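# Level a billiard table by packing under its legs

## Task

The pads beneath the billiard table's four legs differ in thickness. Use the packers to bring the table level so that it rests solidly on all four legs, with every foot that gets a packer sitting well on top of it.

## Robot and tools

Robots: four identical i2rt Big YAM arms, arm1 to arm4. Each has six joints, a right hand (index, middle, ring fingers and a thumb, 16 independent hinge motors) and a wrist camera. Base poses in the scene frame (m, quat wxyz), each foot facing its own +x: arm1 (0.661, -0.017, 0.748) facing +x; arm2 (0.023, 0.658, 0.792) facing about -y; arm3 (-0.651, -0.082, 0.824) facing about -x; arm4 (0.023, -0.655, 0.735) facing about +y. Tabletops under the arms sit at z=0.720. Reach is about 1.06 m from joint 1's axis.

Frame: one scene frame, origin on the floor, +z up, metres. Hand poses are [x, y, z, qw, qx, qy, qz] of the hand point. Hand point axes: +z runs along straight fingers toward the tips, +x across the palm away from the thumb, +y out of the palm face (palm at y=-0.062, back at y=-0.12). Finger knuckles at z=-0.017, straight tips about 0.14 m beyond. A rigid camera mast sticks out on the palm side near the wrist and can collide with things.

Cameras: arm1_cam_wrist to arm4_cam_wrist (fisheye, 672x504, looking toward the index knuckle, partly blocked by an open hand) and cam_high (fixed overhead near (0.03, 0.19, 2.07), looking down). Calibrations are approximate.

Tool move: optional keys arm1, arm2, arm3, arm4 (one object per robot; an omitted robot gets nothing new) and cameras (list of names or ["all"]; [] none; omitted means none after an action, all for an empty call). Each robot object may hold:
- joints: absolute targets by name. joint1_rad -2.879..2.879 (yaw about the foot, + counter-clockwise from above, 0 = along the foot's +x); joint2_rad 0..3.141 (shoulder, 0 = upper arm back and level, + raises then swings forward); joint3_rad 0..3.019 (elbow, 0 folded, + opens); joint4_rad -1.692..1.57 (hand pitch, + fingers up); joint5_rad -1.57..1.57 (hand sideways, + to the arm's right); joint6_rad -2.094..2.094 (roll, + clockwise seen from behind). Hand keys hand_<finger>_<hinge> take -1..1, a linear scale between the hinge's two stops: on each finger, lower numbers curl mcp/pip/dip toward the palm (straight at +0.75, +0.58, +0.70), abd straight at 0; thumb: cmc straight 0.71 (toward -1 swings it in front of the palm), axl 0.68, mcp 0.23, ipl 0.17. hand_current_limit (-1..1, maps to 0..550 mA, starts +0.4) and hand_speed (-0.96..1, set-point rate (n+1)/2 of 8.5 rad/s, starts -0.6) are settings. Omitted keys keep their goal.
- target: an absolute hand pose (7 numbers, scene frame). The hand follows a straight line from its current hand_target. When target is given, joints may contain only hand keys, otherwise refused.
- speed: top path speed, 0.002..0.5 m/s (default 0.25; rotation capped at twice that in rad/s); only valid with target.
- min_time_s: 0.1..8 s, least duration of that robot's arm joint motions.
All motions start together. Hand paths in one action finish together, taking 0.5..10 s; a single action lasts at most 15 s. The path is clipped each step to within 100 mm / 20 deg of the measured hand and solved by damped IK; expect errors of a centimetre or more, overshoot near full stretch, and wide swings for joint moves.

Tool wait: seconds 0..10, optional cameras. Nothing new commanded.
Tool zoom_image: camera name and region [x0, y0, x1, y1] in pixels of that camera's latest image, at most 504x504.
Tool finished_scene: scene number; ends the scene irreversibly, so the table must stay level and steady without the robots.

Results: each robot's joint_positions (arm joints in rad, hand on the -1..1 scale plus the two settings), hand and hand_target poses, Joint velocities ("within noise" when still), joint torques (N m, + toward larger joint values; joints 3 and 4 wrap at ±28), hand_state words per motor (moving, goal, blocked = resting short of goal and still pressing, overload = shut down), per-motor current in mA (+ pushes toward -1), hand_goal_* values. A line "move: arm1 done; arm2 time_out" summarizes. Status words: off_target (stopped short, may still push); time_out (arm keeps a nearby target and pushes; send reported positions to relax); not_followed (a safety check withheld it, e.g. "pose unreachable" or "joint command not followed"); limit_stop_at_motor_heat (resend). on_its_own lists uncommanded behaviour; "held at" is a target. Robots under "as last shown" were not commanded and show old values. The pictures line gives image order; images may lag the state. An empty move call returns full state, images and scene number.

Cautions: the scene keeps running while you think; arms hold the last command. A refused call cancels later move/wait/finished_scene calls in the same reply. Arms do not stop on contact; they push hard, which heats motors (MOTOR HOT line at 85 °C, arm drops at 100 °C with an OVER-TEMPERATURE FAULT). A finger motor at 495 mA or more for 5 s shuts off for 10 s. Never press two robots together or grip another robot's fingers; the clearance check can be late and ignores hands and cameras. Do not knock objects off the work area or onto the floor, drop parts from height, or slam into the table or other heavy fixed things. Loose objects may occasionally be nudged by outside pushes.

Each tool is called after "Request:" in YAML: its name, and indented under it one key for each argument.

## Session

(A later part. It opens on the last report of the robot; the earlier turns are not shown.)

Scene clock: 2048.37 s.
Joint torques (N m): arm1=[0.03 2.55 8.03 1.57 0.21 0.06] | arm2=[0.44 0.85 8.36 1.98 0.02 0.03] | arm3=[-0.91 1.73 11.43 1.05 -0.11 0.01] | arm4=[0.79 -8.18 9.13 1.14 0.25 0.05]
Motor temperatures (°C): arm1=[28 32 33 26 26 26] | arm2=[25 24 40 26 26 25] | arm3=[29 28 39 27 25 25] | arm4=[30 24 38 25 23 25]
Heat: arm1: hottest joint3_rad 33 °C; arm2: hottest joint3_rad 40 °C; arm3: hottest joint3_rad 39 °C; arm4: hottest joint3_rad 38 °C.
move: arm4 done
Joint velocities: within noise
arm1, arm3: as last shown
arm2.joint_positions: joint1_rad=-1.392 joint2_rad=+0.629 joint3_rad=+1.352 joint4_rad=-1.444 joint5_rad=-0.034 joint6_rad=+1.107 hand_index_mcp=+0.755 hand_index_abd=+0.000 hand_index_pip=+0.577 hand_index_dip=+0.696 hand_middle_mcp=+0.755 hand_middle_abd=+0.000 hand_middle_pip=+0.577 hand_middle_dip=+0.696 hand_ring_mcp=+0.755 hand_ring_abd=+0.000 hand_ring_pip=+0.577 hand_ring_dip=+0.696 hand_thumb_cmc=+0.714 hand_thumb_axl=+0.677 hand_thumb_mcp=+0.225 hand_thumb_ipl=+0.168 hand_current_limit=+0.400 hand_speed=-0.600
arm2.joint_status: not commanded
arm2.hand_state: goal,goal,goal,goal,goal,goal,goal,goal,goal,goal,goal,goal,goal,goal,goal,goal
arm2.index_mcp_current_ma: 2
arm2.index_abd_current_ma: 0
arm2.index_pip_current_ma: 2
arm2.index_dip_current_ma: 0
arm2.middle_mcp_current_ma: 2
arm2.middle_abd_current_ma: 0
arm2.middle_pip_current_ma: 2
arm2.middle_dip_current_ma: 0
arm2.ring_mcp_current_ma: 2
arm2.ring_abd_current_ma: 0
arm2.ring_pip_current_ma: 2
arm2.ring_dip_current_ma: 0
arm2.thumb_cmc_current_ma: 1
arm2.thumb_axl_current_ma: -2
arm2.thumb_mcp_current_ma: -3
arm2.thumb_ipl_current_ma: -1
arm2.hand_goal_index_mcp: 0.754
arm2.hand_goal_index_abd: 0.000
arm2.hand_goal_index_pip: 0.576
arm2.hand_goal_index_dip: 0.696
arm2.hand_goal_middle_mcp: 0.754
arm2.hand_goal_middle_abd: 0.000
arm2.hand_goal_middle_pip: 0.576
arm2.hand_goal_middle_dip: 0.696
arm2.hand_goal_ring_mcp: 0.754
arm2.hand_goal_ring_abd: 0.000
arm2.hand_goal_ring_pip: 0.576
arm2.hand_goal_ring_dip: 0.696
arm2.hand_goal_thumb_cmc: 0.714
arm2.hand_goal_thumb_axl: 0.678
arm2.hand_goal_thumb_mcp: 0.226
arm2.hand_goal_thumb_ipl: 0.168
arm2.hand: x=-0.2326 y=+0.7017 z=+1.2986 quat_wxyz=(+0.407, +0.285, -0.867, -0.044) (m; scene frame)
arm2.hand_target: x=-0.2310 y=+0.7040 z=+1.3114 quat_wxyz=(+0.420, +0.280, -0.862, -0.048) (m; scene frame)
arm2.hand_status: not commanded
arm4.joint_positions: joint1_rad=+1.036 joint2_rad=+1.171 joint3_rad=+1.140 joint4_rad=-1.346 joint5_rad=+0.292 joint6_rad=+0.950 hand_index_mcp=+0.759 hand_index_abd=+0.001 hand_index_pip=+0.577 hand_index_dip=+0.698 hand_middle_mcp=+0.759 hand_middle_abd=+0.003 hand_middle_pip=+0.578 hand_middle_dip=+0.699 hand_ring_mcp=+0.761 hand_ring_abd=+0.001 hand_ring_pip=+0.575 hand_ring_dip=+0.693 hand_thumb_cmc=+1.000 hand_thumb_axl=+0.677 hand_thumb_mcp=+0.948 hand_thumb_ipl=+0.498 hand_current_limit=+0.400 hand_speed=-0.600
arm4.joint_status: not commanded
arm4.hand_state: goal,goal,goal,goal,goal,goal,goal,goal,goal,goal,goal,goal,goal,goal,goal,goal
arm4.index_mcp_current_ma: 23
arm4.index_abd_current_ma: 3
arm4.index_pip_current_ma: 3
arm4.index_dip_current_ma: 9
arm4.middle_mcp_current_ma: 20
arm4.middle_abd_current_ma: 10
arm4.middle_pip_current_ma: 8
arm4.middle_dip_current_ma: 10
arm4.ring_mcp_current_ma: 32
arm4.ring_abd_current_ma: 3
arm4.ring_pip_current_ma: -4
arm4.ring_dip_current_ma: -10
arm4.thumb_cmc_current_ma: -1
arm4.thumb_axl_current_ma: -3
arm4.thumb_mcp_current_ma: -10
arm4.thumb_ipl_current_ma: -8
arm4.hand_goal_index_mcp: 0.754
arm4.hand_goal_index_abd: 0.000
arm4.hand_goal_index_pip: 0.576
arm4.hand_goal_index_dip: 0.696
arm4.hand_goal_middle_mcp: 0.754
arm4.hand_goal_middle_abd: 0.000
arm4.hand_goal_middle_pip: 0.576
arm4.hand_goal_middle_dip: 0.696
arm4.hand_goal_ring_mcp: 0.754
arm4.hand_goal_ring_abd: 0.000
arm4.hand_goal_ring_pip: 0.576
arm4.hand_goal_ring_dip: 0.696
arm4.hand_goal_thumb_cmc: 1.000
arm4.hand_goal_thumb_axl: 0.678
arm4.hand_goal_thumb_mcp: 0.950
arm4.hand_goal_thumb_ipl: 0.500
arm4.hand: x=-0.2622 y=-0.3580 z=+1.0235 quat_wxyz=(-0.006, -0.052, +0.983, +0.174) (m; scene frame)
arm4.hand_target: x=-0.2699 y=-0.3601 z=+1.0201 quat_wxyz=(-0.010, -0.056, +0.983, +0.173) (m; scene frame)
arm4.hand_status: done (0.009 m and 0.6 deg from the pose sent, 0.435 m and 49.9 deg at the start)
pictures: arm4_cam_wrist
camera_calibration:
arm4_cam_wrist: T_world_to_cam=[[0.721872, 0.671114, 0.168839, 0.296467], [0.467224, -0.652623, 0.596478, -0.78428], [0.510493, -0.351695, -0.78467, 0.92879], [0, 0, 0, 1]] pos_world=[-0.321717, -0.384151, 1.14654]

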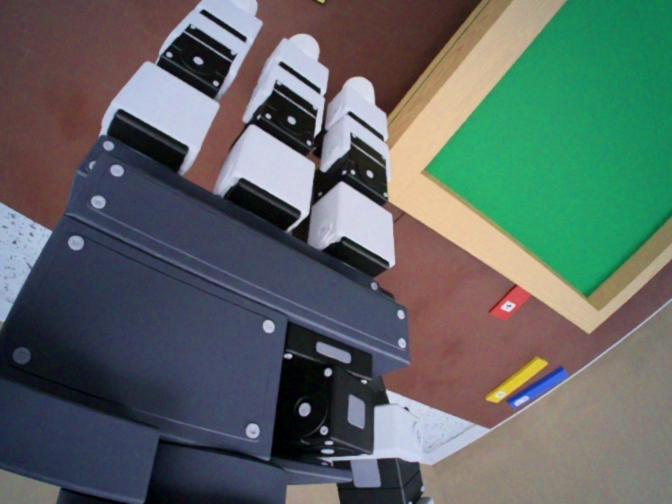

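Request:
move:
  arm4: {"target": [-0.295, -0.305, 0.95, -0.0098, -0.0558, 0.9832, 0.1733], "speed": 0.2}
  cameras: ["arm4_cam_wrist"]

Request:
zoom_image:
  camera: "arm4_cam_wrist"
  region: [150, 0, 480, 240]

Scene clock: 2054.57 s.
Joint torques (N m): arm1=[0.03 2.55 8.03 1.57 0.21 0.07] | arm2=[0.56 0.97 8.39 1.92 0.03 0.03] | arm3=[-0.91 1.96 11.4 1.06 -0.1 0.01] | arm4=[-1.44 -10.11 8.43 1.31 0.21 -0.1]
Motor temperatures (°C): arm1=[28 32 33 26 26 26] | arm2=[25 24 40 26 26 25] | arm3=[29 28 39 27 25 25] | arm4=[30 24 38 25 23 25]
Heat: arm1: hottest joint3_rad 33 °C; arm2: hottest joint3_rad 40 °C; arm3: hottest joint3_rad 39 °C; arm4: hottest joint3_rad 38 °C.
move: arm4 off_target
Joint velocities: within noise
arm1, arm2, arm3: as last shown
arm4.joint_positions: joint1_rad=+0.966 joint2_rad=+1.318 joint3_rad=+1.093 joint4_rad=-1.112 joint5_rad=+0.272 joint6_rad=+0.865 hand_index_mcp=+0.759 hand_index_abd=+0.001 hand_index_pip=+0.577 hand_index_dip=+0.698 hand_middle_mcp=+0.759 hand_middle_abd=+0.003 hand_middle_pip=+0.578 hand_middle_dip=+0.699 hand_ring_mcp=+0.760 hand_ring_abd=+0.001 hand_ring_pip=+0.575 hand_ring_dip=+0.693 hand_thumb_cmc=+1.000 hand_thumb_axl=+0.677 hand_thumb_mcp=+0.948 hand_thumb_ipl=+0.498 hand_current_limit=+0.400 hand_speed=-0.600
arm4.joint_status: not commanded
arm4.hand_state: goal,goal,goal,goal,goal,goal,goal,goal,goal,goal,goal,goal,goal,goal,goal,goal
arm4.index_mcp_current_ma: 22
arm4.index_abd_current_ma: 3
arm4.index_pip_current_ma: 3
arm4.index_dip_current_ma: 9
arm4.middle_mcp_current_ma: 20
arm4.middle_abd_current_ma: 10
arm4.middle_pip_current_ma: 8
arm4.middle_dip_current_ma: 10
arm4.ring_mcp_current_ma: 28
arm4.ring_abd_current_ma: 3
arm4.ring_pip_current_ma: -4
arm4.ring_dip_current_ma: -10
arm4.thumb_cmc_current_ma: -1
arm4.thumb_axl_current_ma: -3
arm4.thumb_mcp_current_ma: -10
arm4.thumb_ipl_current_ma: -8
arm4.hand_goal_index_mcp: 0.754
arm4.hand_goal_index_abd: 0.000
arm4.hand_goal_index_pip: 0.576
arm4.hand_goal_index_dip: 0.696
arm4.hand_goal_middle_mcp: 0.754
arm4.hand_goal_middle_abd: 0.000
arm4.hand_goal_middle_pip: 0.576
arm4.hand_goal_middle_dip: 0.696
arm4.hand_goal_ring_mcp: 0.754
arm4.hand_goal_ring_abd: 0.000
arm4.hand_goal_ring_pip: 0.576
arm4.hand_goal_ring_dip: 0.696
arm4.hand_goal_thumb_cmc: 1.000
arm4.hand_goal_thumb_axl: 0.678
arm4.hand_goal_thumb_mcp: 0.950
arm4.hand_goal_thumb_ipl: 0.500
arm4.hand: x=-0.2965 y=-0.3109 z=+0.9600 quat_wxyz=(-0.015, -0.058, +0.982, +0.177) (m; scene frame)
arm4.hand_target: x=-0.2948 y=-0.3053 z=+0.9502 quat_wxyz=(-0.010, -0.056, +0.983, +0.173) (m; scene frame)
arm4.hand_status: off_target (0.012 m and 0.8 deg from the pose sent, 0.096 m and 0.6 deg at the start)
pictures: arm4_cam_wrist
camera_calibration:
arm4_cam_wrist: T_world_to_cam=[[0.714679, 0.680451, 0.161928, 0.307808], [0.485671, -0.649361, 0.585195, -0.682356], [0.503346, -0.339583, -0.79456, 0.924111], [0, 0, 0, 1]] pos_world=[-0.353731, -0.338732, 1.08373]

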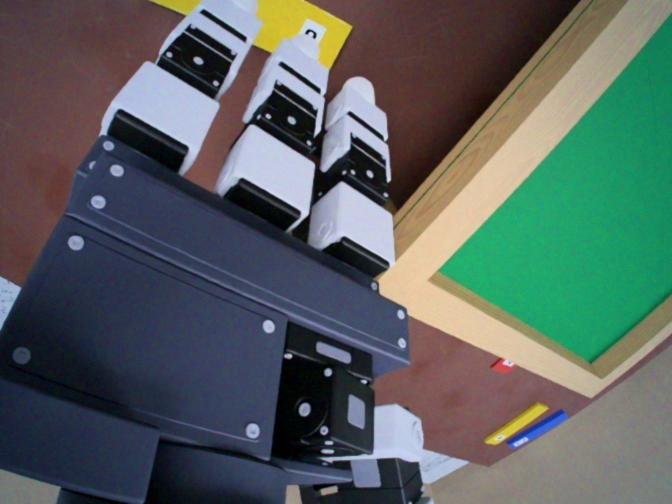

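Scaled by 1.527 from the camera's 672x504 image, which has a finer 960x720 frame.

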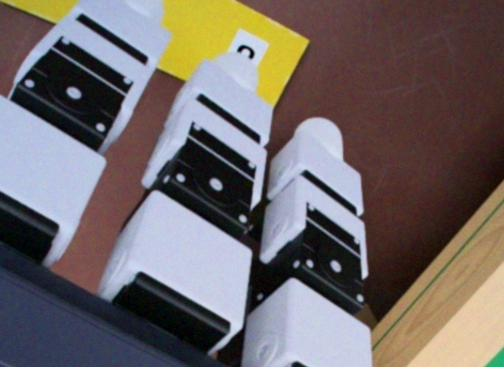

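Request:
zoom_image:
  camera: "arm4_cam_wrist"
  region: [340, 120, 500, 330]

Scaled by 2.400 from the camera's 672x504 image, which has a finer 960x720 frame.

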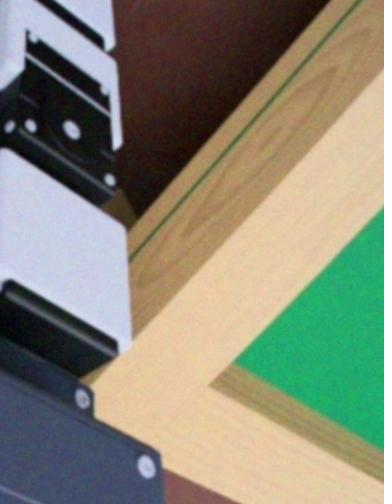

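Request:
move:
  arm4: {"target": [-0.368, -0.313, 0.885, -0.0166, -0.0944, 0.9803, 0.1728], "speed": 0.15, "joints": {"hand_ring_mcp": 0.85, "hand_ring_pip": 0.1, "hand_ring_dip": 0.3}}
  cameras: ["arm4_cam_wrist"]

Request:
zoom_image:
  camera: "arm4_cam_wrist"
  region: [150, 0, 560, 300]

Scene clock: 2097.83 s.
Joint torques (N m): arm1=[0.03 2.55 8.02 1.57 0.21 0.07] | arm2=[0.62 0.85 8.38 1.96 0.03 0.04] | arm3=[-1.08 1.67 11.51 1.02 -0.12 0.02] | arm4=[0.85 -12.4 8.98 1.24 0.35 0.06]
Motor temperatures (°C): arm1=[28 32 33 26 26 26] | arm2=[25 24 40 26 26 25] | arm3=[29 28 42 27 25 25] | arm4=[29 25 35 25 23 25]
Heat: arm1: hottest joint3_rad 33 °C; arm2: hottest joint3_rad 40 °C; arm3: hottest joint3_rad 42 °C; arm4: hottest joint3_rad 35 °C.
move: arm4 off_target
Joint velocities: within noise
arm1, arm2, arm3: as last shown
arm4.joint_positions: joint1_rad=+1.032 joint2_rad=+1.500 joint3_rad=+1.093 joint4_rad=-0.941 joint5_rad=+0.272 joint6_rad=+0.864 hand_index_mcp=+0.759 hand_index_abd=+0.001 hand_index_pip=+0.577 hand_index_dip=+0.698 hand_middle_mcp=+0.759 hand_middle_abd=+0.003 hand_middle_pip=+0.578 hand_middle_dip=+0.699 hand_ring_mcp=+0.850 hand_ring_abd=+0.001 hand_ring_pip=+0.107 hand_ring_dip=+0.304 hand_thumb_cmc=+1.000 hand_thumb_axl=+0.677 hand_thumb_mcp=+0.948 hand_thumb_ipl=+0.498 hand_current_limit=+0.400 hand_speed=-0.600
arm4.joint_status: all done
arm4.hand_state: goal,goal,goal,goal,goal,goal,goal,goal,goal,goal,goal,goal,goal,goal,goal,goal
arm4.index_mcp_current_ma: 22
arm4.index_abd_current_ma: 3
arm4.index_pip_current_ma: 3
arm4.index_dip_current_ma: 9
arm4.middle_mcp_current_ma: 20
arm4.middle_abd_current_ma: 10
arm4.middle_pip_current_ma: 8
arm4.middle_dip_current_ma: 10
arm4.ring_mcp_current_ma: 0
arm4.ring_abd_current_ma: 3
arm4.ring_pip_current_ma: 29
arm4.ring_dip_current_ma: 14
arm4.thumb_cmc_current_ma: -1
arm4.thumb_axl_current_ma: -3
arm4.thumb_mcp_current_ma: -10
arm4.thumb_ipl_current_ma: -8
arm4.hand_goal_index_mcp: 0.754
arm4.hand_goal_index_abd: 0.000
arm4.hand_goal_index_pip: 0.576
arm4.hand_goal_index_dip: 0.696
arm4.hand_goal_middle_mcp: 0.754
arm4.hand_goal_middle_abd: 0.000
arm4.hand_goal_middle_pip: 0.576
arm4.hand_goal_middle_dip: 0.696
arm4.hand_goal_ring_mcp: 0.850
arm4.hand_goal_ring_abd: 0.000
arm4.hand_goal_ring_pip: 0.100
arm4.hand_goal_ring_dip: 0.300
arm4.hand_goal_thumb_cmc: 1.000
arm4.hand_goal_thumb_axl: 0.678
arm4.hand_goal_thumb_mcp: 0.950
arm4.hand_goal_thumb_ipl: 0.500
arm4.hand: x=-0.3591 y=-0.3107 z=+0.8920 quat_wxyz=(-0.016, -0.091, +0.980, +0.174) (m; scene frame)
arm4.hand_target: x=-0.3678 y=-0.3131 z=+0.8851 quat_wxyz=(-0.017, -0.094, +0.980, +0.173) (m; scene frame)
arm4.hand_status: off_target (0.012 m and 0.4 deg from the pose sent, 0.104 m and 4.2 deg at the start)
pictures: arm4_cam_wrist
camera_calibration:
arm4_cam_wrist: T_world_to_cam=[[0.666675, 0.726848, 0.165038, 0.357677], [0.521396, -0.613014, 0.593599, -0.595456], [0.532627, -0.309687, -0.787657, 0.915255], [0, 0, 0, 1]] pos_world=[-0.415475, -0.341558, 1.01534]

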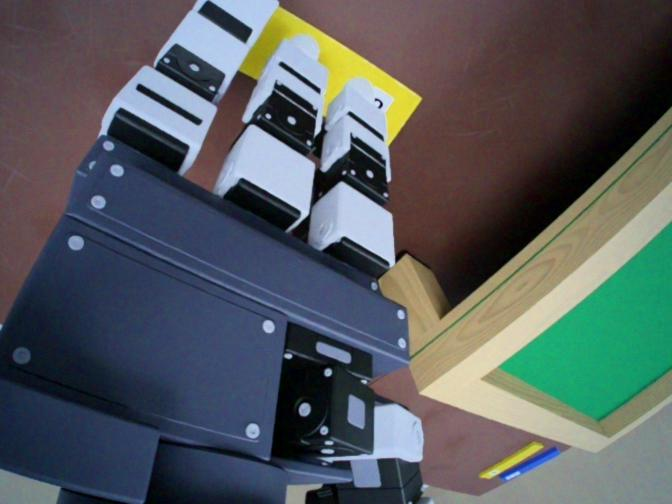

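Scaled by 1.229 from the camera's 672x504 image, which has a finer 960x720 frame.

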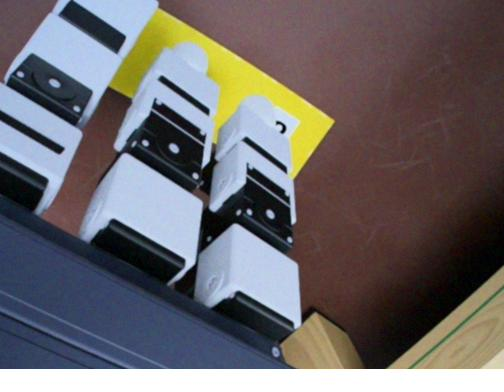

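Request:
zoom_image:
  camera: "arm4_cam_wrist"
  region: [370, 210, 490, 330]

Request:
zoom_image:
  camera: "arm4_cam_wrist"
  region: [230, 0, 440, 160]

Scaled by 4.200 from the camera's 672x504 image, which has a finer 960x720 frame.

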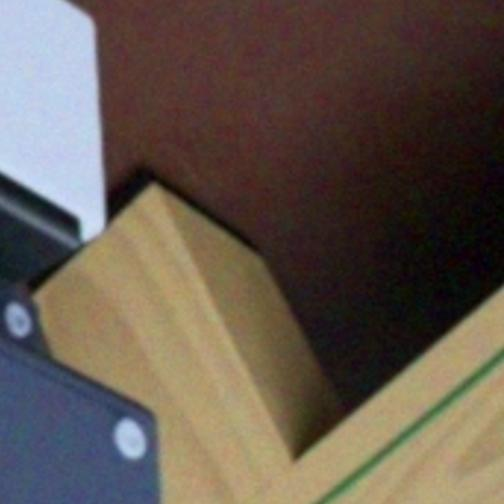

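Scaled by 2.400 from the camera's 672x504 image, which has a finer 960x720 frame.

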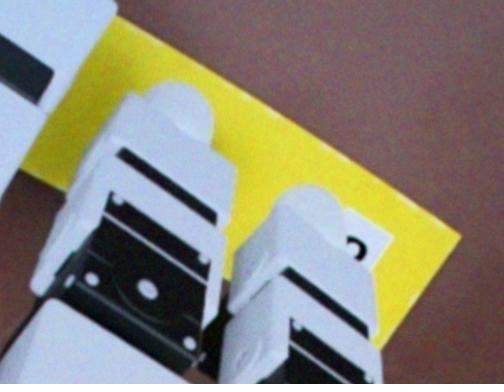

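Request:
move:
  arm4: {"target": [-0.370, -0.328, 0.850, -0.0166, -0.0944, 0.9803, 0.1728], "speed": 0.08}
  cameras: ["arm4_cam_wrist"]

Request:
zoom_image:
  camera: "arm4_cam_wrist"
  region: [230, 0, 440, 160]

Scene clock: 2121.03 s.
Joint torques (N m): arm1=[0.03 2.55 8.03 1.57 0.21 0.06] | arm2=[0.62 0.97 8.4 1.99 0.03 0.04] | arm3=[-0.73 1.67 11.38 1.06 -0.12 0.03] | arm4=[0.85 -11.46 6.63 1.63 0.24 0.07]
Motor temperatures (°C): arm1=[28 32 33 26 26 26] | arm2=[25 24 40 26 26 25] | arm3=[29 28 43 27 25 25] | arm4=[29 25 35 25 23 25]
Heat: arm1: hottest joint3_rad 33 °C; arm2: hottest joint3_rad 40 °C; arm3: hottest joint3_rad 43 °C; arm4: hottest joint3_rad 35 °C.
move: arm4 off_target
Joint velocities: within noise
arm1, arm2, arm3: as last shown
arm4.joint_positions: joint1_rad=+1.064 joint2_rad=+1.519 joint3_rad=+1.054 joint4_rad=-0.862 joint5_rad=+0.282 joint6_rad=+0.896 hand_index_mcp=+0.755 hand_index_abd=+0.012 hand_index_pip=+0.576 hand_index_dip=+0.697 hand_middle_mcp=+0.757 hand_middle_abd=+0.002 hand_middle_pip=+0.578 hand_middle_dip=+0.698 hand_ring_mcp=+0.851 hand_ring_abd=+0.001 hand_ring_pip=+0.107 hand_ring_dip=+0.304 hand_thumb_cmc=+1.000 hand_thumb_axl=+0.677 hand_thumb_mcp=+0.948 hand_thumb_ipl=+0.498 hand_current_limit=+0.400 hand_speed=-0.600
arm4.joint_status: not commanded
arm4.hand_state: goal,goal,goal,goal,goal,goal,goal,goal,goal,goal,goal,goal,goal,goal,goal,goal
arm4.index_mcp_current_ma: 4
arm4.index_abd_current_ma: 44
arm4.index_pip_current_ma: 0
arm4.index_dip_current_ma: 5
arm4.middle_mcp_current_ma: 11
arm4.middle_abd_current_ma: 6
arm4.middle_pip_current_ma: 6
arm4.middle_dip_current_ma: 8
arm4.ring_mcp_current_ma: 4
arm4.ring_abd_current_ma: 3
arm4.ring_pip_current_ma: 27
arm4.ring_dip_current_ma: 14
arm4.thumb_cmc_current_ma: -1
arm4.thumb_axl_current_ma: -3
arm4.thumb_mcp_current_ma: -10
arm4.thumb_ipl_current_ma: -8
arm4.hand_goal_index_mcp: 0.754
arm4.hand_goal_index_abd: 0.000
arm4.hand_goal_index_pip: 0.576
arm4.hand_goal_index_dip: 0.696
arm4.hand_goal_middle_mcp: 0.754
arm4.hand_goal_middle_abd: 0.000
arm4.hand_goal_middle_pip: 0.576
arm4.hand_goal_middle_dip: 0.696
arm4.hand_goal_ring_mcp: 0.850
arm4.hand_goal_ring_abd: 0.000
arm4.hand_goal_ring_pip: 0.100
arm4.hand_goal_ring_dip: 0.300
arm4.hand_goal_thumb_cmc: 1.000
arm4.hand_goal_thumb_axl: 0.678
arm4.hand_goal_thumb_mcp: 0.950
arm4.hand_goal_thumb_ipl: 0.500
arm4.hand: x=-0.3684 y=-0.3212 z=+0.8741 quat_wxyz=(-0.028, -0.089, +0.979, +0.183) (m; scene frame)
arm4.hand_target: x=-0.3691 y=-0.3284 z=+0.8506 quat_wxyz=(-0.016, -0.094, +0.980, +0.173) (m; scene frame)
arm4.hand_status: off_target (0.025 m and 1.8 deg from the pose sent, 0.047 m and 0.4 deg at the start)
pictures: arm4_cam_wrist
camera_calibration:
arm4_cam_wrist: T_world_to_cam=[[0.670692, 0.724388, 0.159478, 0.380064], [0.536431, -0.622197, 0.570186, -0.563374], [0.512263, -0.29687, -0.805887, 0.915519], [0, 0, 0, 1]] pos_world=[-0.421682, -0.354053, 0.998421]

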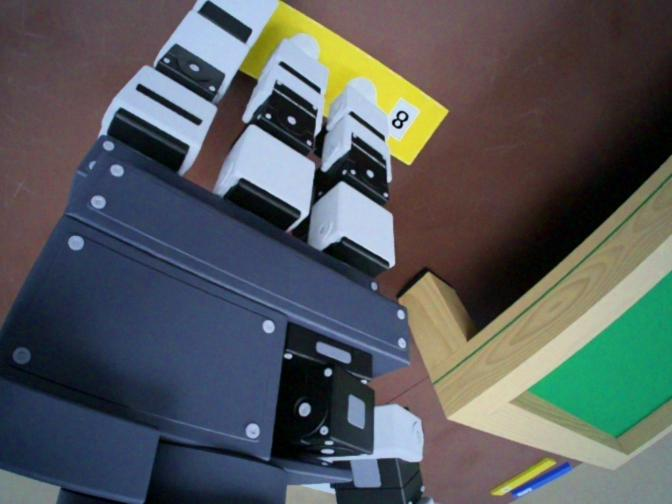

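Scaled by 2.400 from the camera's 672x504 image, which has a finer 960x720 frame.

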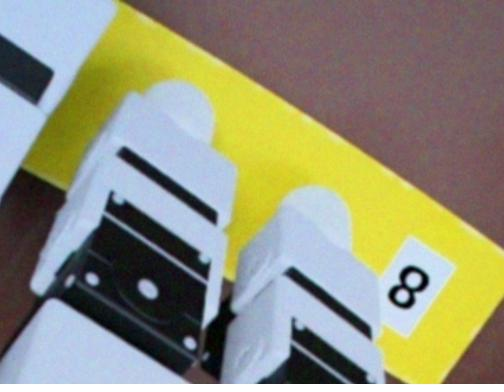

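Request:
move:
  arm4: {"target": [-0.292, -0.393, 0.854, -0.0076, -0.0430, 0.9838, 0.1734], "speed": 0.05}
  cameras: ["arm4_cam_wrist"]

Request:
zoom_image:
  camera: "arm4_cam_wrist"
  region: [230, 0, 560, 240]

Scene clock: 2130.70 s.
Joint torques (N m): arm1=[0.03 2.55 8.03 1.57 0.21 0.07] | arm2=[0.44 0.91 8.36 2 0.03 0.03] | arm3=[-0.91 1.85 11.4 1.11 -0.12 0.01] | arm4=[1.2 -10.58 5.78 -0.46 0.11 0.14]
Motor temperatures (°C): arm1=[28 32 33 26 26 26] | arm2=[25 24 40 26 26 25] | arm3=[29 28 43 27 25 25] | arm4=[29 25 35 25 23 25]
Heat: arm1: hottest joint3_rad 33 °C; arm2: hottest joint3_rad 40 °C; arm3: hottest joint3_rad 43 °C; arm4: hottest joint3_rad 35 °C.
move: arm4 off_target
Joint velocities: within noise
arm1, arm2, arm3: as last shown
arm4.joint_positions: joint1_rad=+1.148 joint2_rad=+1.344 joint3_rad=+0.859 joint4_rad=-0.876 joint5_rad=+0.323 joint6_rad=+1.088 hand_index_mcp=+0.725 hand_index_abd=-0.009 hand_index_pip=+0.560 hand_index_dip=+0.688 hand_middle_mcp=+0.738 hand_middle_abd=-0.009 hand_middle_pip=+0.566 hand_middle_dip=+0.692 hand_ring_mcp=+0.851 hand_ring_abd=+0.001 hand_ring_pip=+0.107 hand_ring_dip=+0.304 hand_thumb_cmc=+1.000 hand_thumb_axl=+0.677 hand_thumb_mcp=+0.948 hand_thumb_ipl=+0.498 hand_current_limit=+0.400 hand_speed=-0.600
arm4.joint_status: not commanded
arm4.hand_state: blocked,goal,goal,goal,goal,goal,goal,goal,goal,goal,goal,goal,goal,goal,goal,goal
arm4.index_mcp_current_ma: -138
arm4.index_abd_current_ma: -31
arm4.index_pip_current_ma: -71
arm4.index_dip_current_ma: -33
arm4.middle_mcp_current_ma: -73
arm4.middle_abd_current_ma: -35
arm4.middle_pip_current_ma: -41
arm4.middle_dip_current_ma: -15
arm4.ring_mcp_current_ma: 4
arm4.ring_abd_current_ma: 3
arm4.ring_pip_current_ma: 27
arm4.ring_dip_current_ma: 14
arm4.thumb_cmc_current_ma: -1
arm4.thumb_axl_current_ma: -3
arm4.thumb_mcp_current_ma: -10
arm4.thumb_ipl_current_ma: -8
arm4.hand_goal_index_mcp: 0.754
arm4.hand_goal_index_abd: 0.000
arm4.hand_goal_index_pip: 0.576
arm4.hand_goal_index_dip: 0.696
arm4.hand_goal_middle_mcp: 0.754
arm4.hand_goal_middle_abd: 0.000
arm4.hand_goal_middle_pip: 0.576
arm4.hand_goal_middle_dip: 0.696
arm4.hand_goal_ring_mcp: 0.850
arm4.hand_goal_ring_abd: 0.000
arm4.hand_goal_ring_pip: 0.100
arm4.hand_goal_ring_dip: 0.300
arm4.hand_goal_thumb_cmc: 1.000
arm4.hand_goal_thumb_axl: 0.678
arm4.hand_goal_thumb_mcp: 0.950
arm4.hand_goal_thumb_ipl: 0.500
arm4.hand: x=-0.3027 y=-0.3800 z=+0.8698 quat_wxyz=(-0.028, -0.037, +0.981, +0.189) (m; scene frame)
arm4.hand_target: x=-0.2918 y=-0.3923 z=+0.8544 quat_wxyz=(-0.007, -0.043, +0.984, +0.174) (m; scene frame)
arm4.hand_status: off_target (0.023 m and 3.0 deg from the pose sent, 0.107 m and 5.9 deg at the start)
pictures: arm4_cam_wrist
camera_calibration:
arm4_cam_wrist: T_world_to_cam=[[0.74498, 0.650037, 0.149856, 0.381971], [0.48076, -0.67891, 0.554933, -0.657837], [0.462466, -0.341369, -0.818286, 0.839667], [0, 0, 0, 1]] pos_world=[-0.356617, -0.40827, 0.994903]

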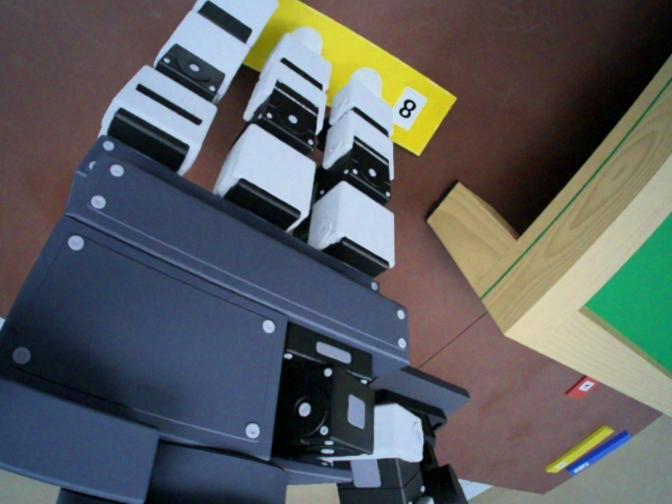

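Scaled by 1.527 from the camera's 672x504 image, which has a finer 960x720 frame.

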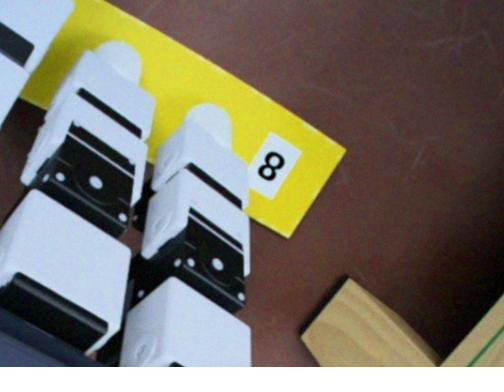

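Request:
move:
  arm4: {"target": [-0.2570, -0.4350, 0.856, -0.0038, -0.0215, 0.9846, 0.1736], "speed": 0.04}
  cameras: ["arm4_cam_wrist"]

Request:
zoom_image:
  camera: "arm4_cam_wrist"
  region: [230, 0, 560, 240]

Scene clock: 2149.47 s.
Joint torques (N m): arm1=[0.03 2.61 8.03 1.57 0.21 0.07] | arm2=[0.56 1.03 8.38 1.98 0.03 0.03] | arm3=[-0.85 1.9 11.4 1.07 -0.11 0.01] | arm4=[1.26 -8.82 5.85 -0.49 0.06 0.14]
Motor temperatures (°C): arm1=[28 32 33 26 26 26] | arm2=[25 24 40 26 26 25] | arm3=[29 28 44 27 25 25] | arm4=[29 25 34 24 23 25]
Heat: arm1: hottest joint3_rad 33 °C; arm2: hottest joint3_rad 40 °C; arm3: hottest joint3_rad 44 °C; arm4: hottest joint3_rad 34 °C.
move: arm4 off_target
Joint velocities: within noise
arm1, arm2, arm3: as last shown
arm4.joint_positions: joint1_rad=+1.241 joint2_rad=+1.241 joint3_rad=+0.771 joint4_rad=-0.944 joint5_rad=+0.343 joint6_rad=+1.231 hand_index_mcp=+0.725 hand_index_abd=-0.009 hand_index_pip=+0.559 hand_index_dip=+0.688 hand_middle_mcp=+0.738 hand_middle_abd=-0.009 hand_middle_pip=+0.566 hand_middle_dip=+0.692 hand_ring_mcp=+0.851 hand_ring_abd=+0.001 hand_ring_pip=+0.107 hand_ring_dip=+0.304 hand_thumb_cmc=+1.000 hand_thumb_axl=+0.677 hand_thumb_mcp=+0.948 hand_thumb_ipl=+0.498 hand_current_limit=+0.400 hand_speed=-0.600
arm4.joint_status: not commanded
arm4.hand_state: blocked,goal,goal,goal,goal,goal,goal,goal,goal,goal,goal,goal,goal,goal,goal,goal
arm4.index_mcp_current_ma: -138
arm4.index_abd_current_ma: -32
arm4.index_pip_current_ma: -71
arm4.index_dip_current_ma: -33
arm4.middle_mcp_current_ma: -73
arm4.middle_abd_current_ma: -35
arm4.middle_pip_current_ma: -42
arm4.middle_dip_current_ma: -16
arm4.ring_mcp_current_ma: 4
arm4.ring_abd_current_ma: 3
arm4.ring_pip_current_ma: 27
arm4.ring_dip_current_ma: 14
arm4.thumb_cmc_current_ma: -1
arm4.thumb_axl_current_ma: -3
arm4.thumb_mcp_current_ma: -10
arm4.thumb_ipl_current_ma: -8
arm4.hand_goal_index_mcp: 0.754
arm4.hand_goal_index_abd: 0.000
arm4.hand_goal_index_pip: 0.576
arm4.hand_goal_index_dip: 0.696
arm4.hand_goal_middle_mcp: 0.754
arm4.hand_goal_middle_abd: 0.000
arm4.hand_goal_middle_pip: 0.576
arm4.hand_goal_middle_dip: 0.696
arm4.hand_goal_ring_mcp: 0.850
arm4.hand_goal_ring_abd: 0.000
arm4.hand_goal_ring_pip: 0.100
arm4.hand_goal_ring_dip: 0.300
arm4.hand_goal_thumb_cmc: 1.000
arm4.hand_goal_thumb_axl: 0.678
arm4.hand_goal_thumb_mcp: 0.950
arm4.hand_goal_thumb_ipl: 0.500
arm4.hand: x=-0.2676 y=-0.4238 z=+0.8693 quat_wxyz=(-0.022, -0.015, +0.982, +0.186) (m; scene frame)
arm4.hand_target: x=-0.2569 y=-0.4343 z=+0.8563 quat_wxyz=(-0.003, -0.022, +0.985, +0.174) (m; scene frame)
arm4.hand_status: off_target (0.020 m and 2.6 deg from the pose sent, 0.073 m and 3.7 deg at the start)
pictures: arm4_cam_wrist
camera_calibration:
arm4_cam_wrist: T_world_to_cam=[[0.772731, 0.617216, 0.148095, 0.379356], [0.448304, -0.695878, 0.56105, -0.725326], [0.449344, -0.367149, -0.814427, 0.790297], [0, 0, 0, 1]] pos_world=[-0.323089, -0.448726, 0.994402]

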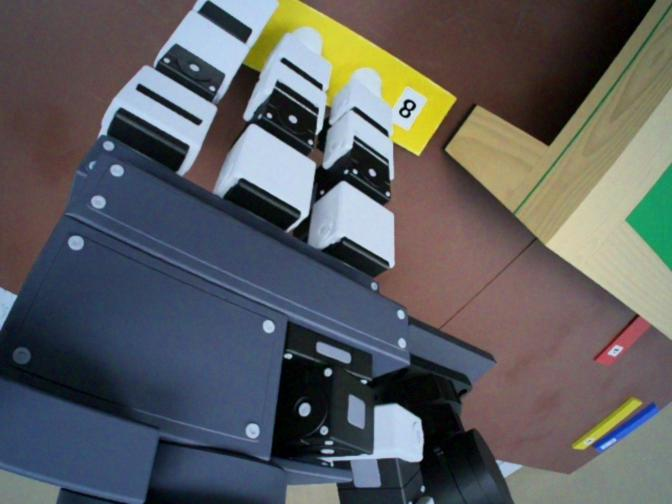

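Scaled by 1.527 from the camera's 672x504 image, which has a finer 960x720 frame.

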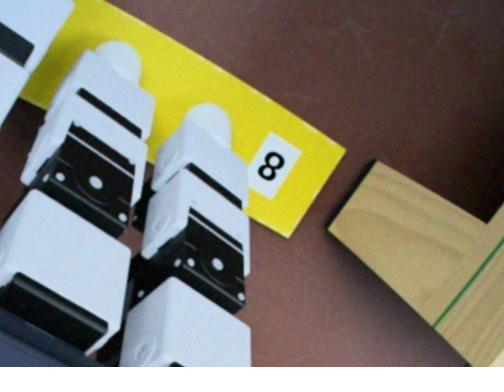

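Request:
move:
  arm3: {"joints": {"joint1_rad": 1.28, "joint2_rad": 0.64, "joint3_rad": 1.45, "joint4_rad": -1.3, "joint5_rad": 0, "joint6_rad": 1.0, "hand_index_mcp": 0.9, "hand_middle_mcp": 0.9, "hand_ring_mcp": 0.9, "hand_current_limit": 0}, "min_time_s": 3}

Request:
move:
  arm3: {"joints": {"joint1_rad": 1.28, "joint2_rad": 1.5, "joint3_rad": 0.55, "joint4_rad": 1.0, "joint5_rad": 1.17, "joint6_rad": 0}, "min_time_s": 3.5}
  cameras: ["arm3_cam_wrist", "cam_high", "arm4_cam_wrist"]

Scene clock: 2191.53 s.
Joint torques (N m): arm1=[0.03 2.61 8.05 1.57 0.21 0.07] | arm2=[0.38 1.08 8.38 2 0.02 0.03] | arm3=[-1.03 1.79 7.12 0.99 -0.05 -0.12] | arm4=[1.2 -8.76 5.85 -0.49 0.07 0.13]
Motor temperatures (°C): arm1=[28 31 33 26 26 26] | arm2=[25 24 40 26 26 25] | arm3=[29 28 44 27 25 25] | arm4=[29 25 32 24 23 25]
Heat: arm1: hottest joint3_rad 33 °C; arm2: hottest joint3_rad 40 °C; arm3: hottest joint3_rad 44 °C; arm4: hottest joint3_rad 32 °C.
move: arm3 done
Joint velocities: within noise
arm1.joint_positions: joint1_rad=-1.270 joint2_rad=+0.634 joint3_rad=+1.427 joint4_rad=-1.285 joint5_rad=-0.004 joint6_rad=+0.988 hand_index_mcp=+0.908 hand_index_abd=+0.002 hand_index_pip=+0.576 hand_index_dip=+0.696 hand_middle_mcp=+0.909 hand_middle_abd=+0.001 hand_middle_pip=+0.576 hand_middle_dip=+0.694 hand_ring_mcp=+0.908 hand_ring_abd=+0.003 hand_ring_pip=+0.576 hand_ring_dip=+0.694 hand_thumb_cmc=+1.000 hand_thumb_axl=+0.676 hand_thumb_mcp=+0.948 hand_thumb_ipl=+0.498 hand_current_limit=+0.000 hand_speed=-0.600
arm1.joint_status: not commanded
arm1.hand_state: goal,goal,goal,goal,goal,goal,goal,goal,goal,goal,goal,goal,goal,goal,goal,goal
arm1.index_mcp_current_ma: 35
arm1.index_abd_current_ma: 7
arm1.index_pip_current_ma: 1
arm1.index_dip_current_ma: 1
arm1.middle_mcp_current_ma: 40
arm1.middle_abd_current_ma: 2
arm1.middle_pip_current_ma: 0
arm1.middle_dip_current_ma: -9
arm1.ring_mcp_current_ma: 35
arm1.ring_abd_current_ma: 9
arm1.ring_pip_current_ma: 0
arm1.ring_dip_current_ma: -8
arm1.thumb_cmc_current_ma: 0
arm1.thumb_axl_current_ma: -9
arm1.thumb_mcp_current_ma: -10
arm1.thumb_ipl_current_ma: -10
arm1.hand_goal_index_mcp: 0.900
arm1.hand_goal_index_abd: 0.000
arm1.hand_goal_index_pip: 0.576
arm1.hand_goal_index_dip: 0.696
arm1.hand_goal_middle_mcp: 0.900
arm1.hand_goal_middle_abd: 0.000
arm1.hand_goal_middle_pip: 0.576
arm1.hand_goal_middle_dip: 0.696
arm1.hand_goal_ring_mcp: 0.900
arm1.hand_goal_ring_abd: 0.000
arm1.hand_goal_ring_pip: 0.576
arm1.hand_goal_ring_dip: 0.696
arm1.hand_goal_thumb_cmc: 1.000
arm1.hand_goal_thumb_axl: 0.678
arm1.hand_goal_thumb_mcp: 0.950
arm1.hand_goal_thumb_ipl: 0.500
arm1.hand: x=+0.6663 y=+0.2473 z=+1.3398 quat_wxyz=(-0.309, +0.290, +0.805, +0.415) (m; scene frame)
arm1.hand_target: x=+0.6712 y=+0.2429 z=+1.3461 quat_wxyz=(-0.309, +0.300, +0.801, +0.417) (m; scene frame)
arm1.hand_status: not commanded
arm2, arm4: as last shown
arm3.joint_positions: joint1_rad=+1.271 joint2_rad=+0.637 joint3_rad=+1.464 joint4_rad=-1.289 joint5_rad=+0.001 joint6_rad=+1.009 hand_index_mcp=+0.901 hand_index_abd=+0.001 hand_index_pip=+0.576 hand_index_dip=+0.697 hand_middle_mcp=+0.901 hand_middle_abd=+0.001 hand_middle_pip=+0.574 hand_middle_dip=+0.693 hand_ring_mcp=+0.901 hand_ring_abd=+0.001 hand_ring_pip=+0.574 hand_ring_dip=+0.694 hand_thumb_cmc=+1.000 hand_thumb_axl=+0.678 hand_thumb_mcp=+0.948 hand_thumb_ipl=+0.498 hand_current_limit=+0.000 hand_speed=-0.600
arm3.joint_status: all done
arm3.hand_state: goal,goal,goal,goal,goal,goal,goal,goal,goal,goal,goal,goal,goal,goal,goal,goal
arm3.index_mcp_current_ma: 0
arm3.index_abd_current_ma: 0
arm3.index_pip_current_ma: 0
arm3.index_dip_current_ma: 0
arm3.middle_mcp_current_ma: 0
arm3.middle_abd_current_ma: 0
arm3.middle_pip_current_ma: 0
arm3.middle_dip_current_ma: -1
arm3.ring_mcp_current_ma: 0
arm3.ring_abd_current_ma: 0
arm3.ring_pip_current_ma: 0
arm3.ring_dip_current_ma: -1
arm3.thumb_cmc_current_ma: 0
arm3.thumb_axl_current_ma: 0
arm3.thumb_mcp_current_ma: -1
arm3.thumb_ipl_current_ma: -1
arm3.hand_goal_index_mcp: 0.900
arm3.hand_goal_index_abd: 0.000
arm3.hand_goal_index_pip: 0.576
arm3.hand_goal_index_dip: 0.696
arm3.hand_goal_middle_mcp: 0.900
arm3.hand_goal_middle_abd: 0.000
arm3.hand_goal_middle_pip: 0.576
arm3.hand_goal_middle_dip: 0.696
arm3.hand_goal_ring_mcp: 0.900
arm3.hand_goal_ring_abd: 0.000
arm3.hand_goal_ring_pip: 0.576
arm3.hand_goal_ring_dip: 0.696
arm3.hand_goal_thumb_cmc: 1.000
arm3.hand_goal_thumb_axl: 0.678
arm3.hand_goal_thumb_mcp: 0.950
arm3.hand_goal_thumb_ipl: 0.500
arm3.hand: x=-0.4973 y=+0.1311 z=+1.4288 quat_wxyz=(-0.183, +0.517, +0.675, +0.494) (m; scene frame)
arm3.hand_target: x=-0.4986 y=+0.1356 z=+1.4195 quat_wxyz=(-0.179, +0.515, +0.685, +0.483) (m; scene frame)
arm3.hand_status: not commanded
arm4.joint_positions: joint1_rad=+1.241 joint2_rad=+1.241 joint3_rad=+0.771 joint4_rad=-0.944 joint5_rad=+0.343 joint6_rad=+1.232 hand_index_mcp=+0.725 hand_index_abd=-0.009 hand_index_pip=+0.559 hand_index_dip=+0.688 hand_middle_mcp=+0.738 hand_middle_abd=-0.009 hand_middle_pip=+0.566 hand_middle_dip=+0.692 hand_ring_mcp=+0.851 hand_ring_abd=+0.001 hand_ring_pip=+0.107 hand_ring_dip=+0.304 hand_thumb_cmc=+1.000 hand_thumb_axl=+0.677 hand_thumb_mcp=+0.948 hand_thumb_ipl=+0.498 hand_current_limit=+0.400 hand_speed=-0.600
arm4.hand: x=-0.2676 y=-0.4238 z=+0.8694 quat_wxyz=(-0.022, -0.015, +0.982, +0.186) (m; scene frame)
arm4.hand_target: x=-0.2569 y=-0.4343 z=+0.8564 quat_wxyz=(-0.004, -0.021, +0.985, +0.174) (m; scene frame)
pictures: none

Scene clock: 2198.07 s.
Joint torques (N m): arm1=[0.09 2.61 8.03 1.57 0.21 0.07] | arm2=[0.62 1.03 8.39 2 0.03 0.04] | arm3=[-2.02 -10.4 11.38 0.92 0.03 0.02] | arm4=[1.26 -8.82 5.85 -0.49 0.07 0.14]
Motor temperatures (°C): arm1=[28 31 33 26 26 26] | arm2=[25 24 40 26 26 25] | arm3=[29 28 43 27 25 25] | arm4=[29 25 32 24 23 25]
Heat: arm1: hottest joint3_rad 33 °C; arm2: hottest joint3_rad 40 °C; arm3: hottest joint3_rad 43 °C; arm4: hottest joint3_rad 32 °C.
move: arm3 time_out
Joint velocities: within noise
arm1, arm2, arm4: as last shown
arm3.joint_positions: joint1_rad=+1.272 joint2_rad=+1.172 joint3_rad=+0.885 joint4_rad=+0.137 joint5_rad=+0.747 joint6_rad=+0.395 hand_index_mcp=+0.908 hand_index_abd=+0.001 hand_index_pip=+0.576 hand_index_dip=+0.697 hand_middle_mcp=+0.908 hand_middle_abd=+0.001 hand_middle_pip=+0.576 hand_middle_dip=+0.693 hand_ring_mcp=+0.908 hand_ring_abd=+0.001 hand_ring_pip=+0.576 hand_ring_dip=+0.694 hand_thumb_cmc=+1.000 hand_thumb_axl=+0.676 hand_thumb_mcp=+0.948 hand_thumb_ipl=+0.498 hand_current_limit=+0.000 hand_speed=-0.600
arm3.joint_status: joint2_rad time_out (moved +0.535 of +0.863); joint3_rad time_out (moved -0.579 of -0.914); joint4_rad time_out (moved +1.426 of +2.289); joint5_rad time_out (moved +0.746 of +1.169); joint6_rad time_out (moved -0.614 of -1.009); the others done
arm3.hand_state: goal,goal,goal,goal,goal,goal,goal,goal,goal,goal,goal,goal,goal,goal,goal,goal
arm3.index_mcp_current_ma: 5
arm3.index_abd_current_ma: 0
arm3.index_pip_current_ma: 0
arm3.index_dip_current_ma: 0
arm3.middle_mcp_current_ma: 4
arm3.middle_abd_current_ma: 0
arm3.middle_pip_current_ma: 0
arm3.middle_dip_current_ma: -1
arm3.ring_mcp_current_ma: 5
arm3.ring_abd_current_ma: 0
arm3.ring_pip_current_ma: 0
arm3.ring_dip_current_ma: 0
arm3.thumb_cmc_current_ma: 0
arm3.thumb_axl_current_ma: 0
arm3.thumb_mcp_current_ma: -1
arm3.thumb_ipl_current_ma: -1
arm3.hand_goal_index_mcp: 0.900
arm3.hand_goal_index_abd: 0.000
arm3.hand_goal_index_pip: 0.576
arm3.hand_goal_index_dip: 0.696
arm3.hand_goal_middle_mcp: 0.900
arm3.hand_goal_middle_abd: 0.000
arm3.hand_goal_middle_pip: 0.576
arm3.hand_goal_middle_dip: 0.696
arm3.hand_goal_ring_mcp: 0.900
arm3.hand_goal_ring_abd: 0.000
arm3.hand_goal_ring_pip: 0.576
arm3.hand_goal_ring_dip: 0.696
arm3.hand_goal_thumb_cmc: 1.000
arm3.hand_goal_thumb_axl: 0.678
arm3.hand_goal_thumb_mcp: 0.950
arm3.hand_goal_thumb_ipl: 0.500
arm3.on_its_own: joint2_rad is held at +1.162, not at your +1.500, since a time_out; joint3_rad is held at +0.898, not at your +0.550, since a time_out; joint4_rad is held at +0.125, not at your +1.000, since a time_out; joint5_rad is held at +0.744, not at your +1.170, since a time_out; joint6_rad is held at +0.404, not at your +0.000, since a time_out
arm3.hand: x=-0.3606 y=+0.3275 z=+1.2667 quat_wxyz=(+0.247, +0.463, +0.583, +0.620) (m; scene frame)
arm3.hand_target: x=-0.3610 y=+0.3256 z=+1.2756 quat_wxyz=(+0.241, +0.465, +0.578, +0.626) (m; scene frame)
arm3.hand_status: not commanded
pictures: arm3_cam_wrist, arm4_cam_wrist, cam_high
joint command not followed: on one or more control steps a check withheld the commanded joint targets of the arm3 arm, and it was not sent them on those steps.
cause: the commanded joint targets, or the way to them, would bring two parts of the arm too close to each other (its hand and another part of the arm, 7 mm apart when it was first held).
camera_calibration:
arm3_cam_wrist: T_world_to_cam=[[0.508168, -0.776921, 0.371699, 0.00220149], [-0.636935, -0.629509, -0.445008, 0.472683], [0.579723, -0.0106092, -0.814744, 1.36691], [0, 0, 0, 1]] pos_world=[-0.492478, 0.31377, 1.32321]
arm4_cam_wrist: T_world_to_cam=[[0.773018, 0.616953, 0.147689, 0.379627], [0.44838, -0.696045, 0.560782, -0.725267], [0.448775, -0.367273, -0.814685, 0.790431], [0, 0, 0, 1]] pos_world=[-0.322989, -0.448726, 0.994602]

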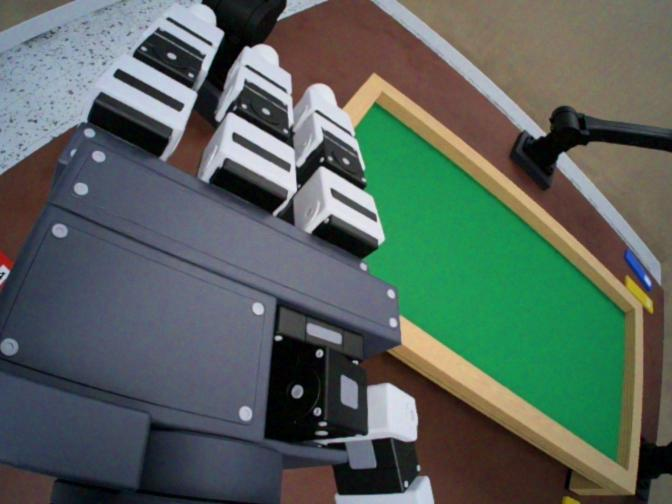

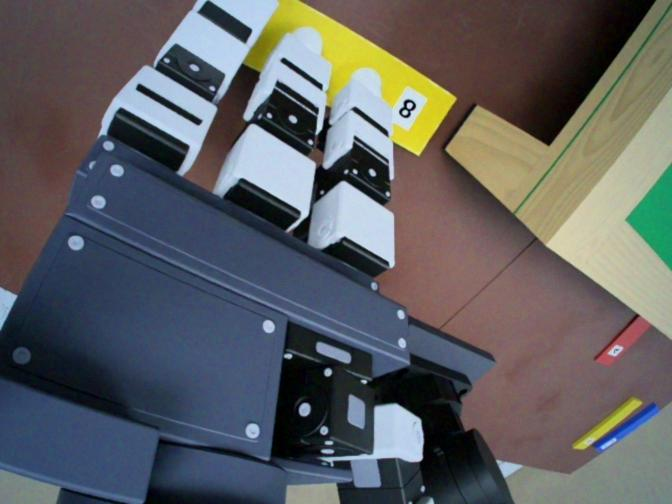

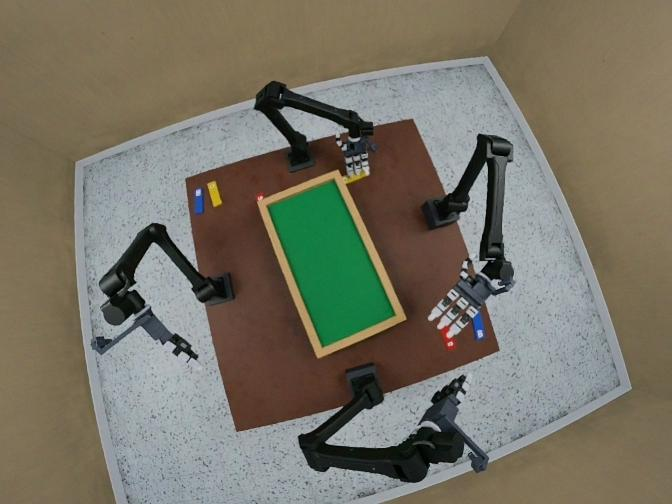

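Request:
move:
  arm3: {"joints": {"joint1_rad": 1.28, "joint2_rad": 1.2, "joint3_rad": 0.8, "joint4_rad": 0.6, "joint5_rad": 0.3, "joint6_rad": 0}, "min_time_s": 2}

Request:
move:
  arm3: {"joints": {"joint1_rad": 1.28, "joint2_rad": 1.5, "joint3_rad": 0.55, "joint4_rad": 1.0, "joint5_rad": 1.17, "joint6_rad": 0}, "min_time_s": 3}
  cameras: ["arm3_cam_wrist"]

Scene clock: 2257.83 s.
Joint torques (N m): arm1=[0.03 2.61 8.03 1.57 0.21 0.07] | arm2=[0.56 0.97 8.38 1.96 0.04 0.03] | arm3=[-1.14 -7.65 8.94 2.13 -0.22 -0.16] | arm4=[1.26 -8.82 5.85 -0.49 0.07 0.13]
Motor temperatures (°C): arm1=[28 31 33 26 26 26] | arm2=[25 24 40 26 26 25] | arm3=[29 29 43 27 25 25] | arm4=[29 25 32 24 23 25]
Heat: arm1: hottest joint3_rad 33 °C; arm2: hottest joint3_rad 40 °C; arm3: hottest joint3_rad 43 °C; arm4: hottest joint3_rad 32 °C.
move: arm3 done
Joint velocities: within noise
arm1, arm4: as last shown
arm2.joint_positions: joint1_rad=-1.392 joint2_rad=+0.629 joint3_rad=+1.352 joint4_rad=-1.444 joint5_rad=-0.034 joint6_rad=+1.107 hand_index_mcp=+0.755 hand_index_abd=+0.000 hand_index_pip=+0.577 hand_index_dip=+0.696 hand_middle_mcp=+0.755 hand_middle_abd=+0.000 hand_middle_pip=+0.577 hand_middle_dip=+0.696 hand_ring_mcp=+0.755 hand_ring_abd=+0.000 hand_ring_pip=+0.577 hand_ring_dip=+0.696 hand_thumb_cmc=+0.714 hand_thumb_axl=+0.677 hand_thumb_mcp=+0.225 hand_thumb_ipl=+0.168 hand_current_limit=+0.400 hand_speed=-0.600
arm2.joint_status: not commanded
arm2.hand_state: goal,goal,goal,goal,goal,goal,goal,goal,goal,goal,goal,goal,goal,goal,goal,goal
arm2.index_mcp_current_ma: 2
arm2.index_abd_current_ma: 0
arm2.index_pip_current_ma: 2
arm2.index_dip_current_ma: 0
arm2.middle_mcp_current_ma: 2
arm2.middle_abd_current_ma: 0
arm2.middle_pip_current_ma: 2
arm2.middle_dip_current_ma: 0
arm2.ring_mcp_current_ma: 2
arm2.ring_abd_current_ma: 0
arm2.ring_pip_current_ma: 2
arm2.ring_dip_current_ma: 0
arm2.thumb_cmc_current_ma: 1
arm2.thumb_axl_current_ma: -2
arm2.thumb_mcp_current_ma: -3
arm2.thumb_ipl_current_ma: -1
arm2.hand_goal_index_mcp: 0.754
arm2.hand_goal_index_abd: 0.000
arm2.hand_goal_index_pip: 0.576
arm2.hand_goal_index_dip: 0.696
arm2.hand_goal_middle_mcp: 0.754
arm2.hand_goal_middle_abd: 0.000
arm2.hand_goal_middle_pip: 0.576
arm2.hand_goal_middle_dip: 0.696
arm2.hand_goal_ring_mcp: 0.754
arm2.hand_goal_ring_abd: 0.000
arm2.hand_goal_ring_pip: 0.576
arm2.hand_goal_ring_dip: 0.696
arm2.hand_goal_thumb_cmc: 0.714
arm2.hand_goal_thumb_axl: 0.678
arm2.hand_goal_thumb_mcp: 0.226
arm2.hand_goal_thumb_ipl: 0.168
arm2.hand: x=-0.2326 y=+0.7017 z=+1.2986 quat_wxyz=(+0.407, +0.285, -0.867, -0.044) (m; scene frame)
arm2.hand_target: x=-0.2310 y=+0.7040 z=+1.3114 quat_wxyz=(+0.420, +0.280, -0.862, -0.048) (m; scene frame)
arm2.hand_status: not commanded
arm3.joint_positions: joint1_rad=+1.272 joint2_rad=+1.179 joint3_rad=+0.815 joint4_rad=+0.581 joint5_rad=+0.303 joint6_rad=+0.009 hand_index_mcp=+0.908 hand_index_abd=+0.001 hand_index_pip=+0.576 hand_index_dip=+0.697 hand_middle_mcp=+0.908 hand_middle_abd=+0.001 hand_middle_pip=+0.576 hand_middle_dip=+0.693 hand_ring_mcp=+0.908 hand_ring_abd=+0.001 hand_ring_pip=+0.576 hand_ring_dip=+0.694 hand_thumb_cmc=+1.000 hand_thumb_axl=+0.676 hand_thumb_mcp=+0.948 hand_thumb_ipl=+0.498 hand_current_limit=+0.000 hand_speed=-0.600
arm3.joint_status: all done
arm3.hand_state: goal,goal,goal,goal,goal,goal,goal,goal,goal,goal,goal,goal,goal,goal,goal,goal
arm3.index_mcp_current_ma: 5
arm3.index_abd_current_ma: 0
arm3.index_pip_current_ma: 0
arm3.index_dip_current_ma: 0
arm3.middle_mcp_current_ma: 4
arm3.middle_abd_current_ma: 0
arm3.middle_pip_current_ma: 0
arm3.middle_dip_current_ma: -1
arm3.ring_mcp_current_ma: 5
arm3.ring_abd_current_ma: 0
arm3.ring_pip_current_ma: 0
arm3.ring_dip_current_ma: 0
arm3.thumb_cmc_current_ma: 0
arm3.thumb_axl_current_ma: 0
arm3.thumb_mcp_current_ma: -1
arm3.thumb_ipl_current_ma: -1
arm3.hand_goal_index_mcp: 0.900
arm3.hand_goal_index_abd: 0.000
arm3.hand_goal_index_pip: 0.576
arm3.hand_goal_index_dip: 0.696
arm3.hand_goal_middle_mcp: 0.900
arm3.hand_goal_middle_abd: 0.000
arm3.hand_goal_middle_pip: 0.576
arm3.hand_goal_middle_dip: 0.696
arm3.hand_goal_ring_mcp: 0.900
arm3.hand_goal_ring_abd: 0.000
arm3.hand_goal_ring_pip: 0.576
arm3.hand_goal_ring_dip: 0.696
arm3.hand_goal_thumb_cmc: 1.000
arm3.hand_goal_thumb_axl: 0.678
arm3.hand_goal_thumb_mcp: 0.950
arm3.hand_goal_thumb_ipl: 0.500
arm3.hand: x=-0.4317 y=+0.3790 z=+1.3289 quat_wxyz=(+0.205, +0.211, +0.593, +0.750) (m; scene frame)
arm3.hand_target: x=-0.4351 y=+0.3866 z=+1.3141 quat_wxyz=(+0.204, +0.205, +0.602, +0.745) (m; scene frame)
arm3.hand_status: not commanded
pictures: none

Scene clock: 2263.63 s.
Joint torques (N m): arm1=[0.03 2.55 8.02 1.57 0.21 0.07] | arm2=[0.62 0.91 8.36 2 0.03 0.03] | arm3=[-1.2 -10.52 9.24 1.17 -0.24 -0.05] | arm4=[1.2 -8.82 5.86 -0.47 0.07 0.13]
Motor temperatures (°C): arm1=[28 31 33 25 26 26] | arm2=[25 24 40 26 26 25] | arm3=[29 29 42 27 25 25] | arm4=[29 25 32 24 23 25]
Heat: arm1: hottest joint3_rad 33 °C; arm2: hottest joint3_rad 40 °C; arm3: hottest joint3_rad 42 °C; arm4: hottest joint3_rad 32 °C.
move: arm3 time_out
Joint velocities: within noise
arm1, arm2, arm4: as last shown
arm3.joint_positions: joint1_rad=+1.272 joint2_rad=+1.316 joint3_rad=+0.699 joint4_rad=+0.763 joint5_rad=+0.696 joint6_rad=+0.009 hand_index_mcp=+0.909 hand_index_abd=+0.001 hand_index_pip=+0.576 hand_index_dip=+0.697 hand_middle_mcp=+0.908 hand_middle_abd=+0.001 hand_middle_pip=+0.576 hand_middle_dip=+0.693 hand_ring_mcp=+0.909 hand_ring_abd=+0.001 hand_ring_pip=+0.576 hand_ring_dip=+0.694 hand_thumb_cmc=+1.000 hand_thumb_axl=+0.676 hand_thumb_mcp=+0.948 hand_thumb_ipl=+0.498 hand_current_limit=+0.000 hand_speed=-0.600
arm3.joint_status: joint2_rad time_out (moved +0.138 of +0.321); joint3_rad time_out (moved -0.116 of -0.265); joint4_rad time_out (moved +0.181 of +0.419); joint5_rad time_out (moved +0.392 of +0.867); the others done
arm3.hand_state: goal,goal,goal,goal,goal,goal,goal,goal,goal,goal,goal,goal,goal,goal,goal,goal
arm3.index_mcp_current_ma: 5
arm3.index_abd_current_ma: 0
arm3.index_pip_current_ma: 0
arm3.index_dip_current_ma: 0
arm3.middle_mcp_current_ma: 5
arm3.middle_abd_current_ma: 0
arm3.middle_pip_current_ma: 0
arm3.middle_dip_current_ma: -1
arm3.ring_mcp_current_ma: 5
arm3.ring_abd_current_ma: 0
arm3.ring_pip_current_ma: 0
arm3.ring_dip_current_ma: 0
arm3.thumb_cmc_current_ma: 0
arm3.thumb_axl_current_ma: -1
arm3.thumb_mcp_current_ma: -1
arm3.thumb_ipl_current_ma: -1
arm3.hand_goal_index_mcp: 0.900
arm3.hand_goal_index_abd: 0.000
arm3.hand_goal_index_pip: 0.576
arm3.hand_goal_index_dip: 0.696
arm3.hand_goal_middle_mcp: 0.900
arm3.hand_goal_middle_abd: 0.000
arm3.hand_goal_middle_pip: 0.576
arm3.hand_goal_middle_dip: 0.696
arm3.hand_goal_ring_mcp: 0.900
arm3.hand_goal_ring_abd: 0.000
arm3.hand_goal_ring_pip: 0.576
arm3.hand_goal_ring_dip: 0.696
arm3.hand_goal_thumb_cmc: 1.000
arm3.hand_goal_thumb_axl: 0.678
arm3.hand_goal_thumb_mcp: 0.950
arm3.hand_goal_thumb_ipl: 0.500
arm3.on_its_own: joint2_rad is held at +1.312, not at your +1.500, since a time_out; joint3_rad is held at +0.703, not at your +0.550, since a time_out; joint4_rad is held at +0.759, not at your +1.000, since a time_out; joint5_rad is held at +0.692, not at your +1.170, since a time_out
arm3.hand: x=-0.3861 y=+0.3400 z=+1.2300 quat_wxyz=(+0.323, +0.349, +0.567, +0.673) (m; scene frame)
arm3.hand_target: x=-0.3900 y=+0.3422 z=+1.2333 quat_wxyz=(+0.319, +0.345, +0.568, +0.676) (m; scene frame)
arm3.hand_status: not commanded
pictures: arm3_cam_wrist
joint command not followed: on one or more control steps a check withheld the commanded joint targets of the arm3 arm, and it was not sent them on those steps.
cause: the commanded joint targets, or the way to them, would bring two parts of the arm too close to each other (its hand and another part of the arm, 5 mm apart when it was first held).
camera_calibration:
arm3_cam_wrist: T_world_to_cam=[[0.414567, -0.731353, 0.541533, -0.22204], [-0.455308, -0.681936, -0.572414, 0.692513], [0.787927, -0.00926015, -0.615699, 1.18712], [0, 0, 0, 1]] pos_world=[-0.528005, 0.320853, 1.24755]

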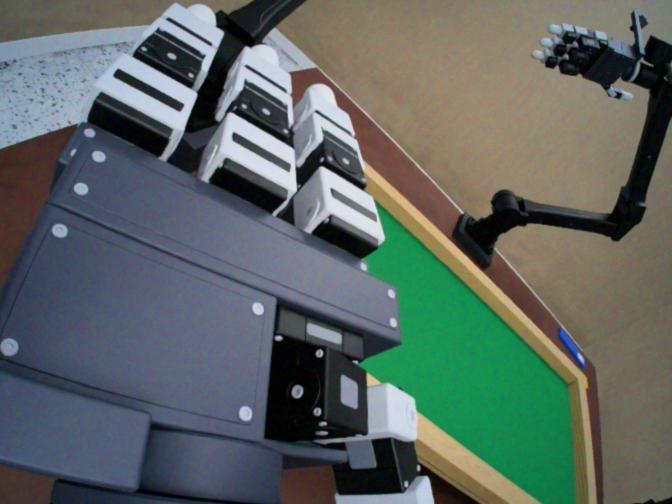

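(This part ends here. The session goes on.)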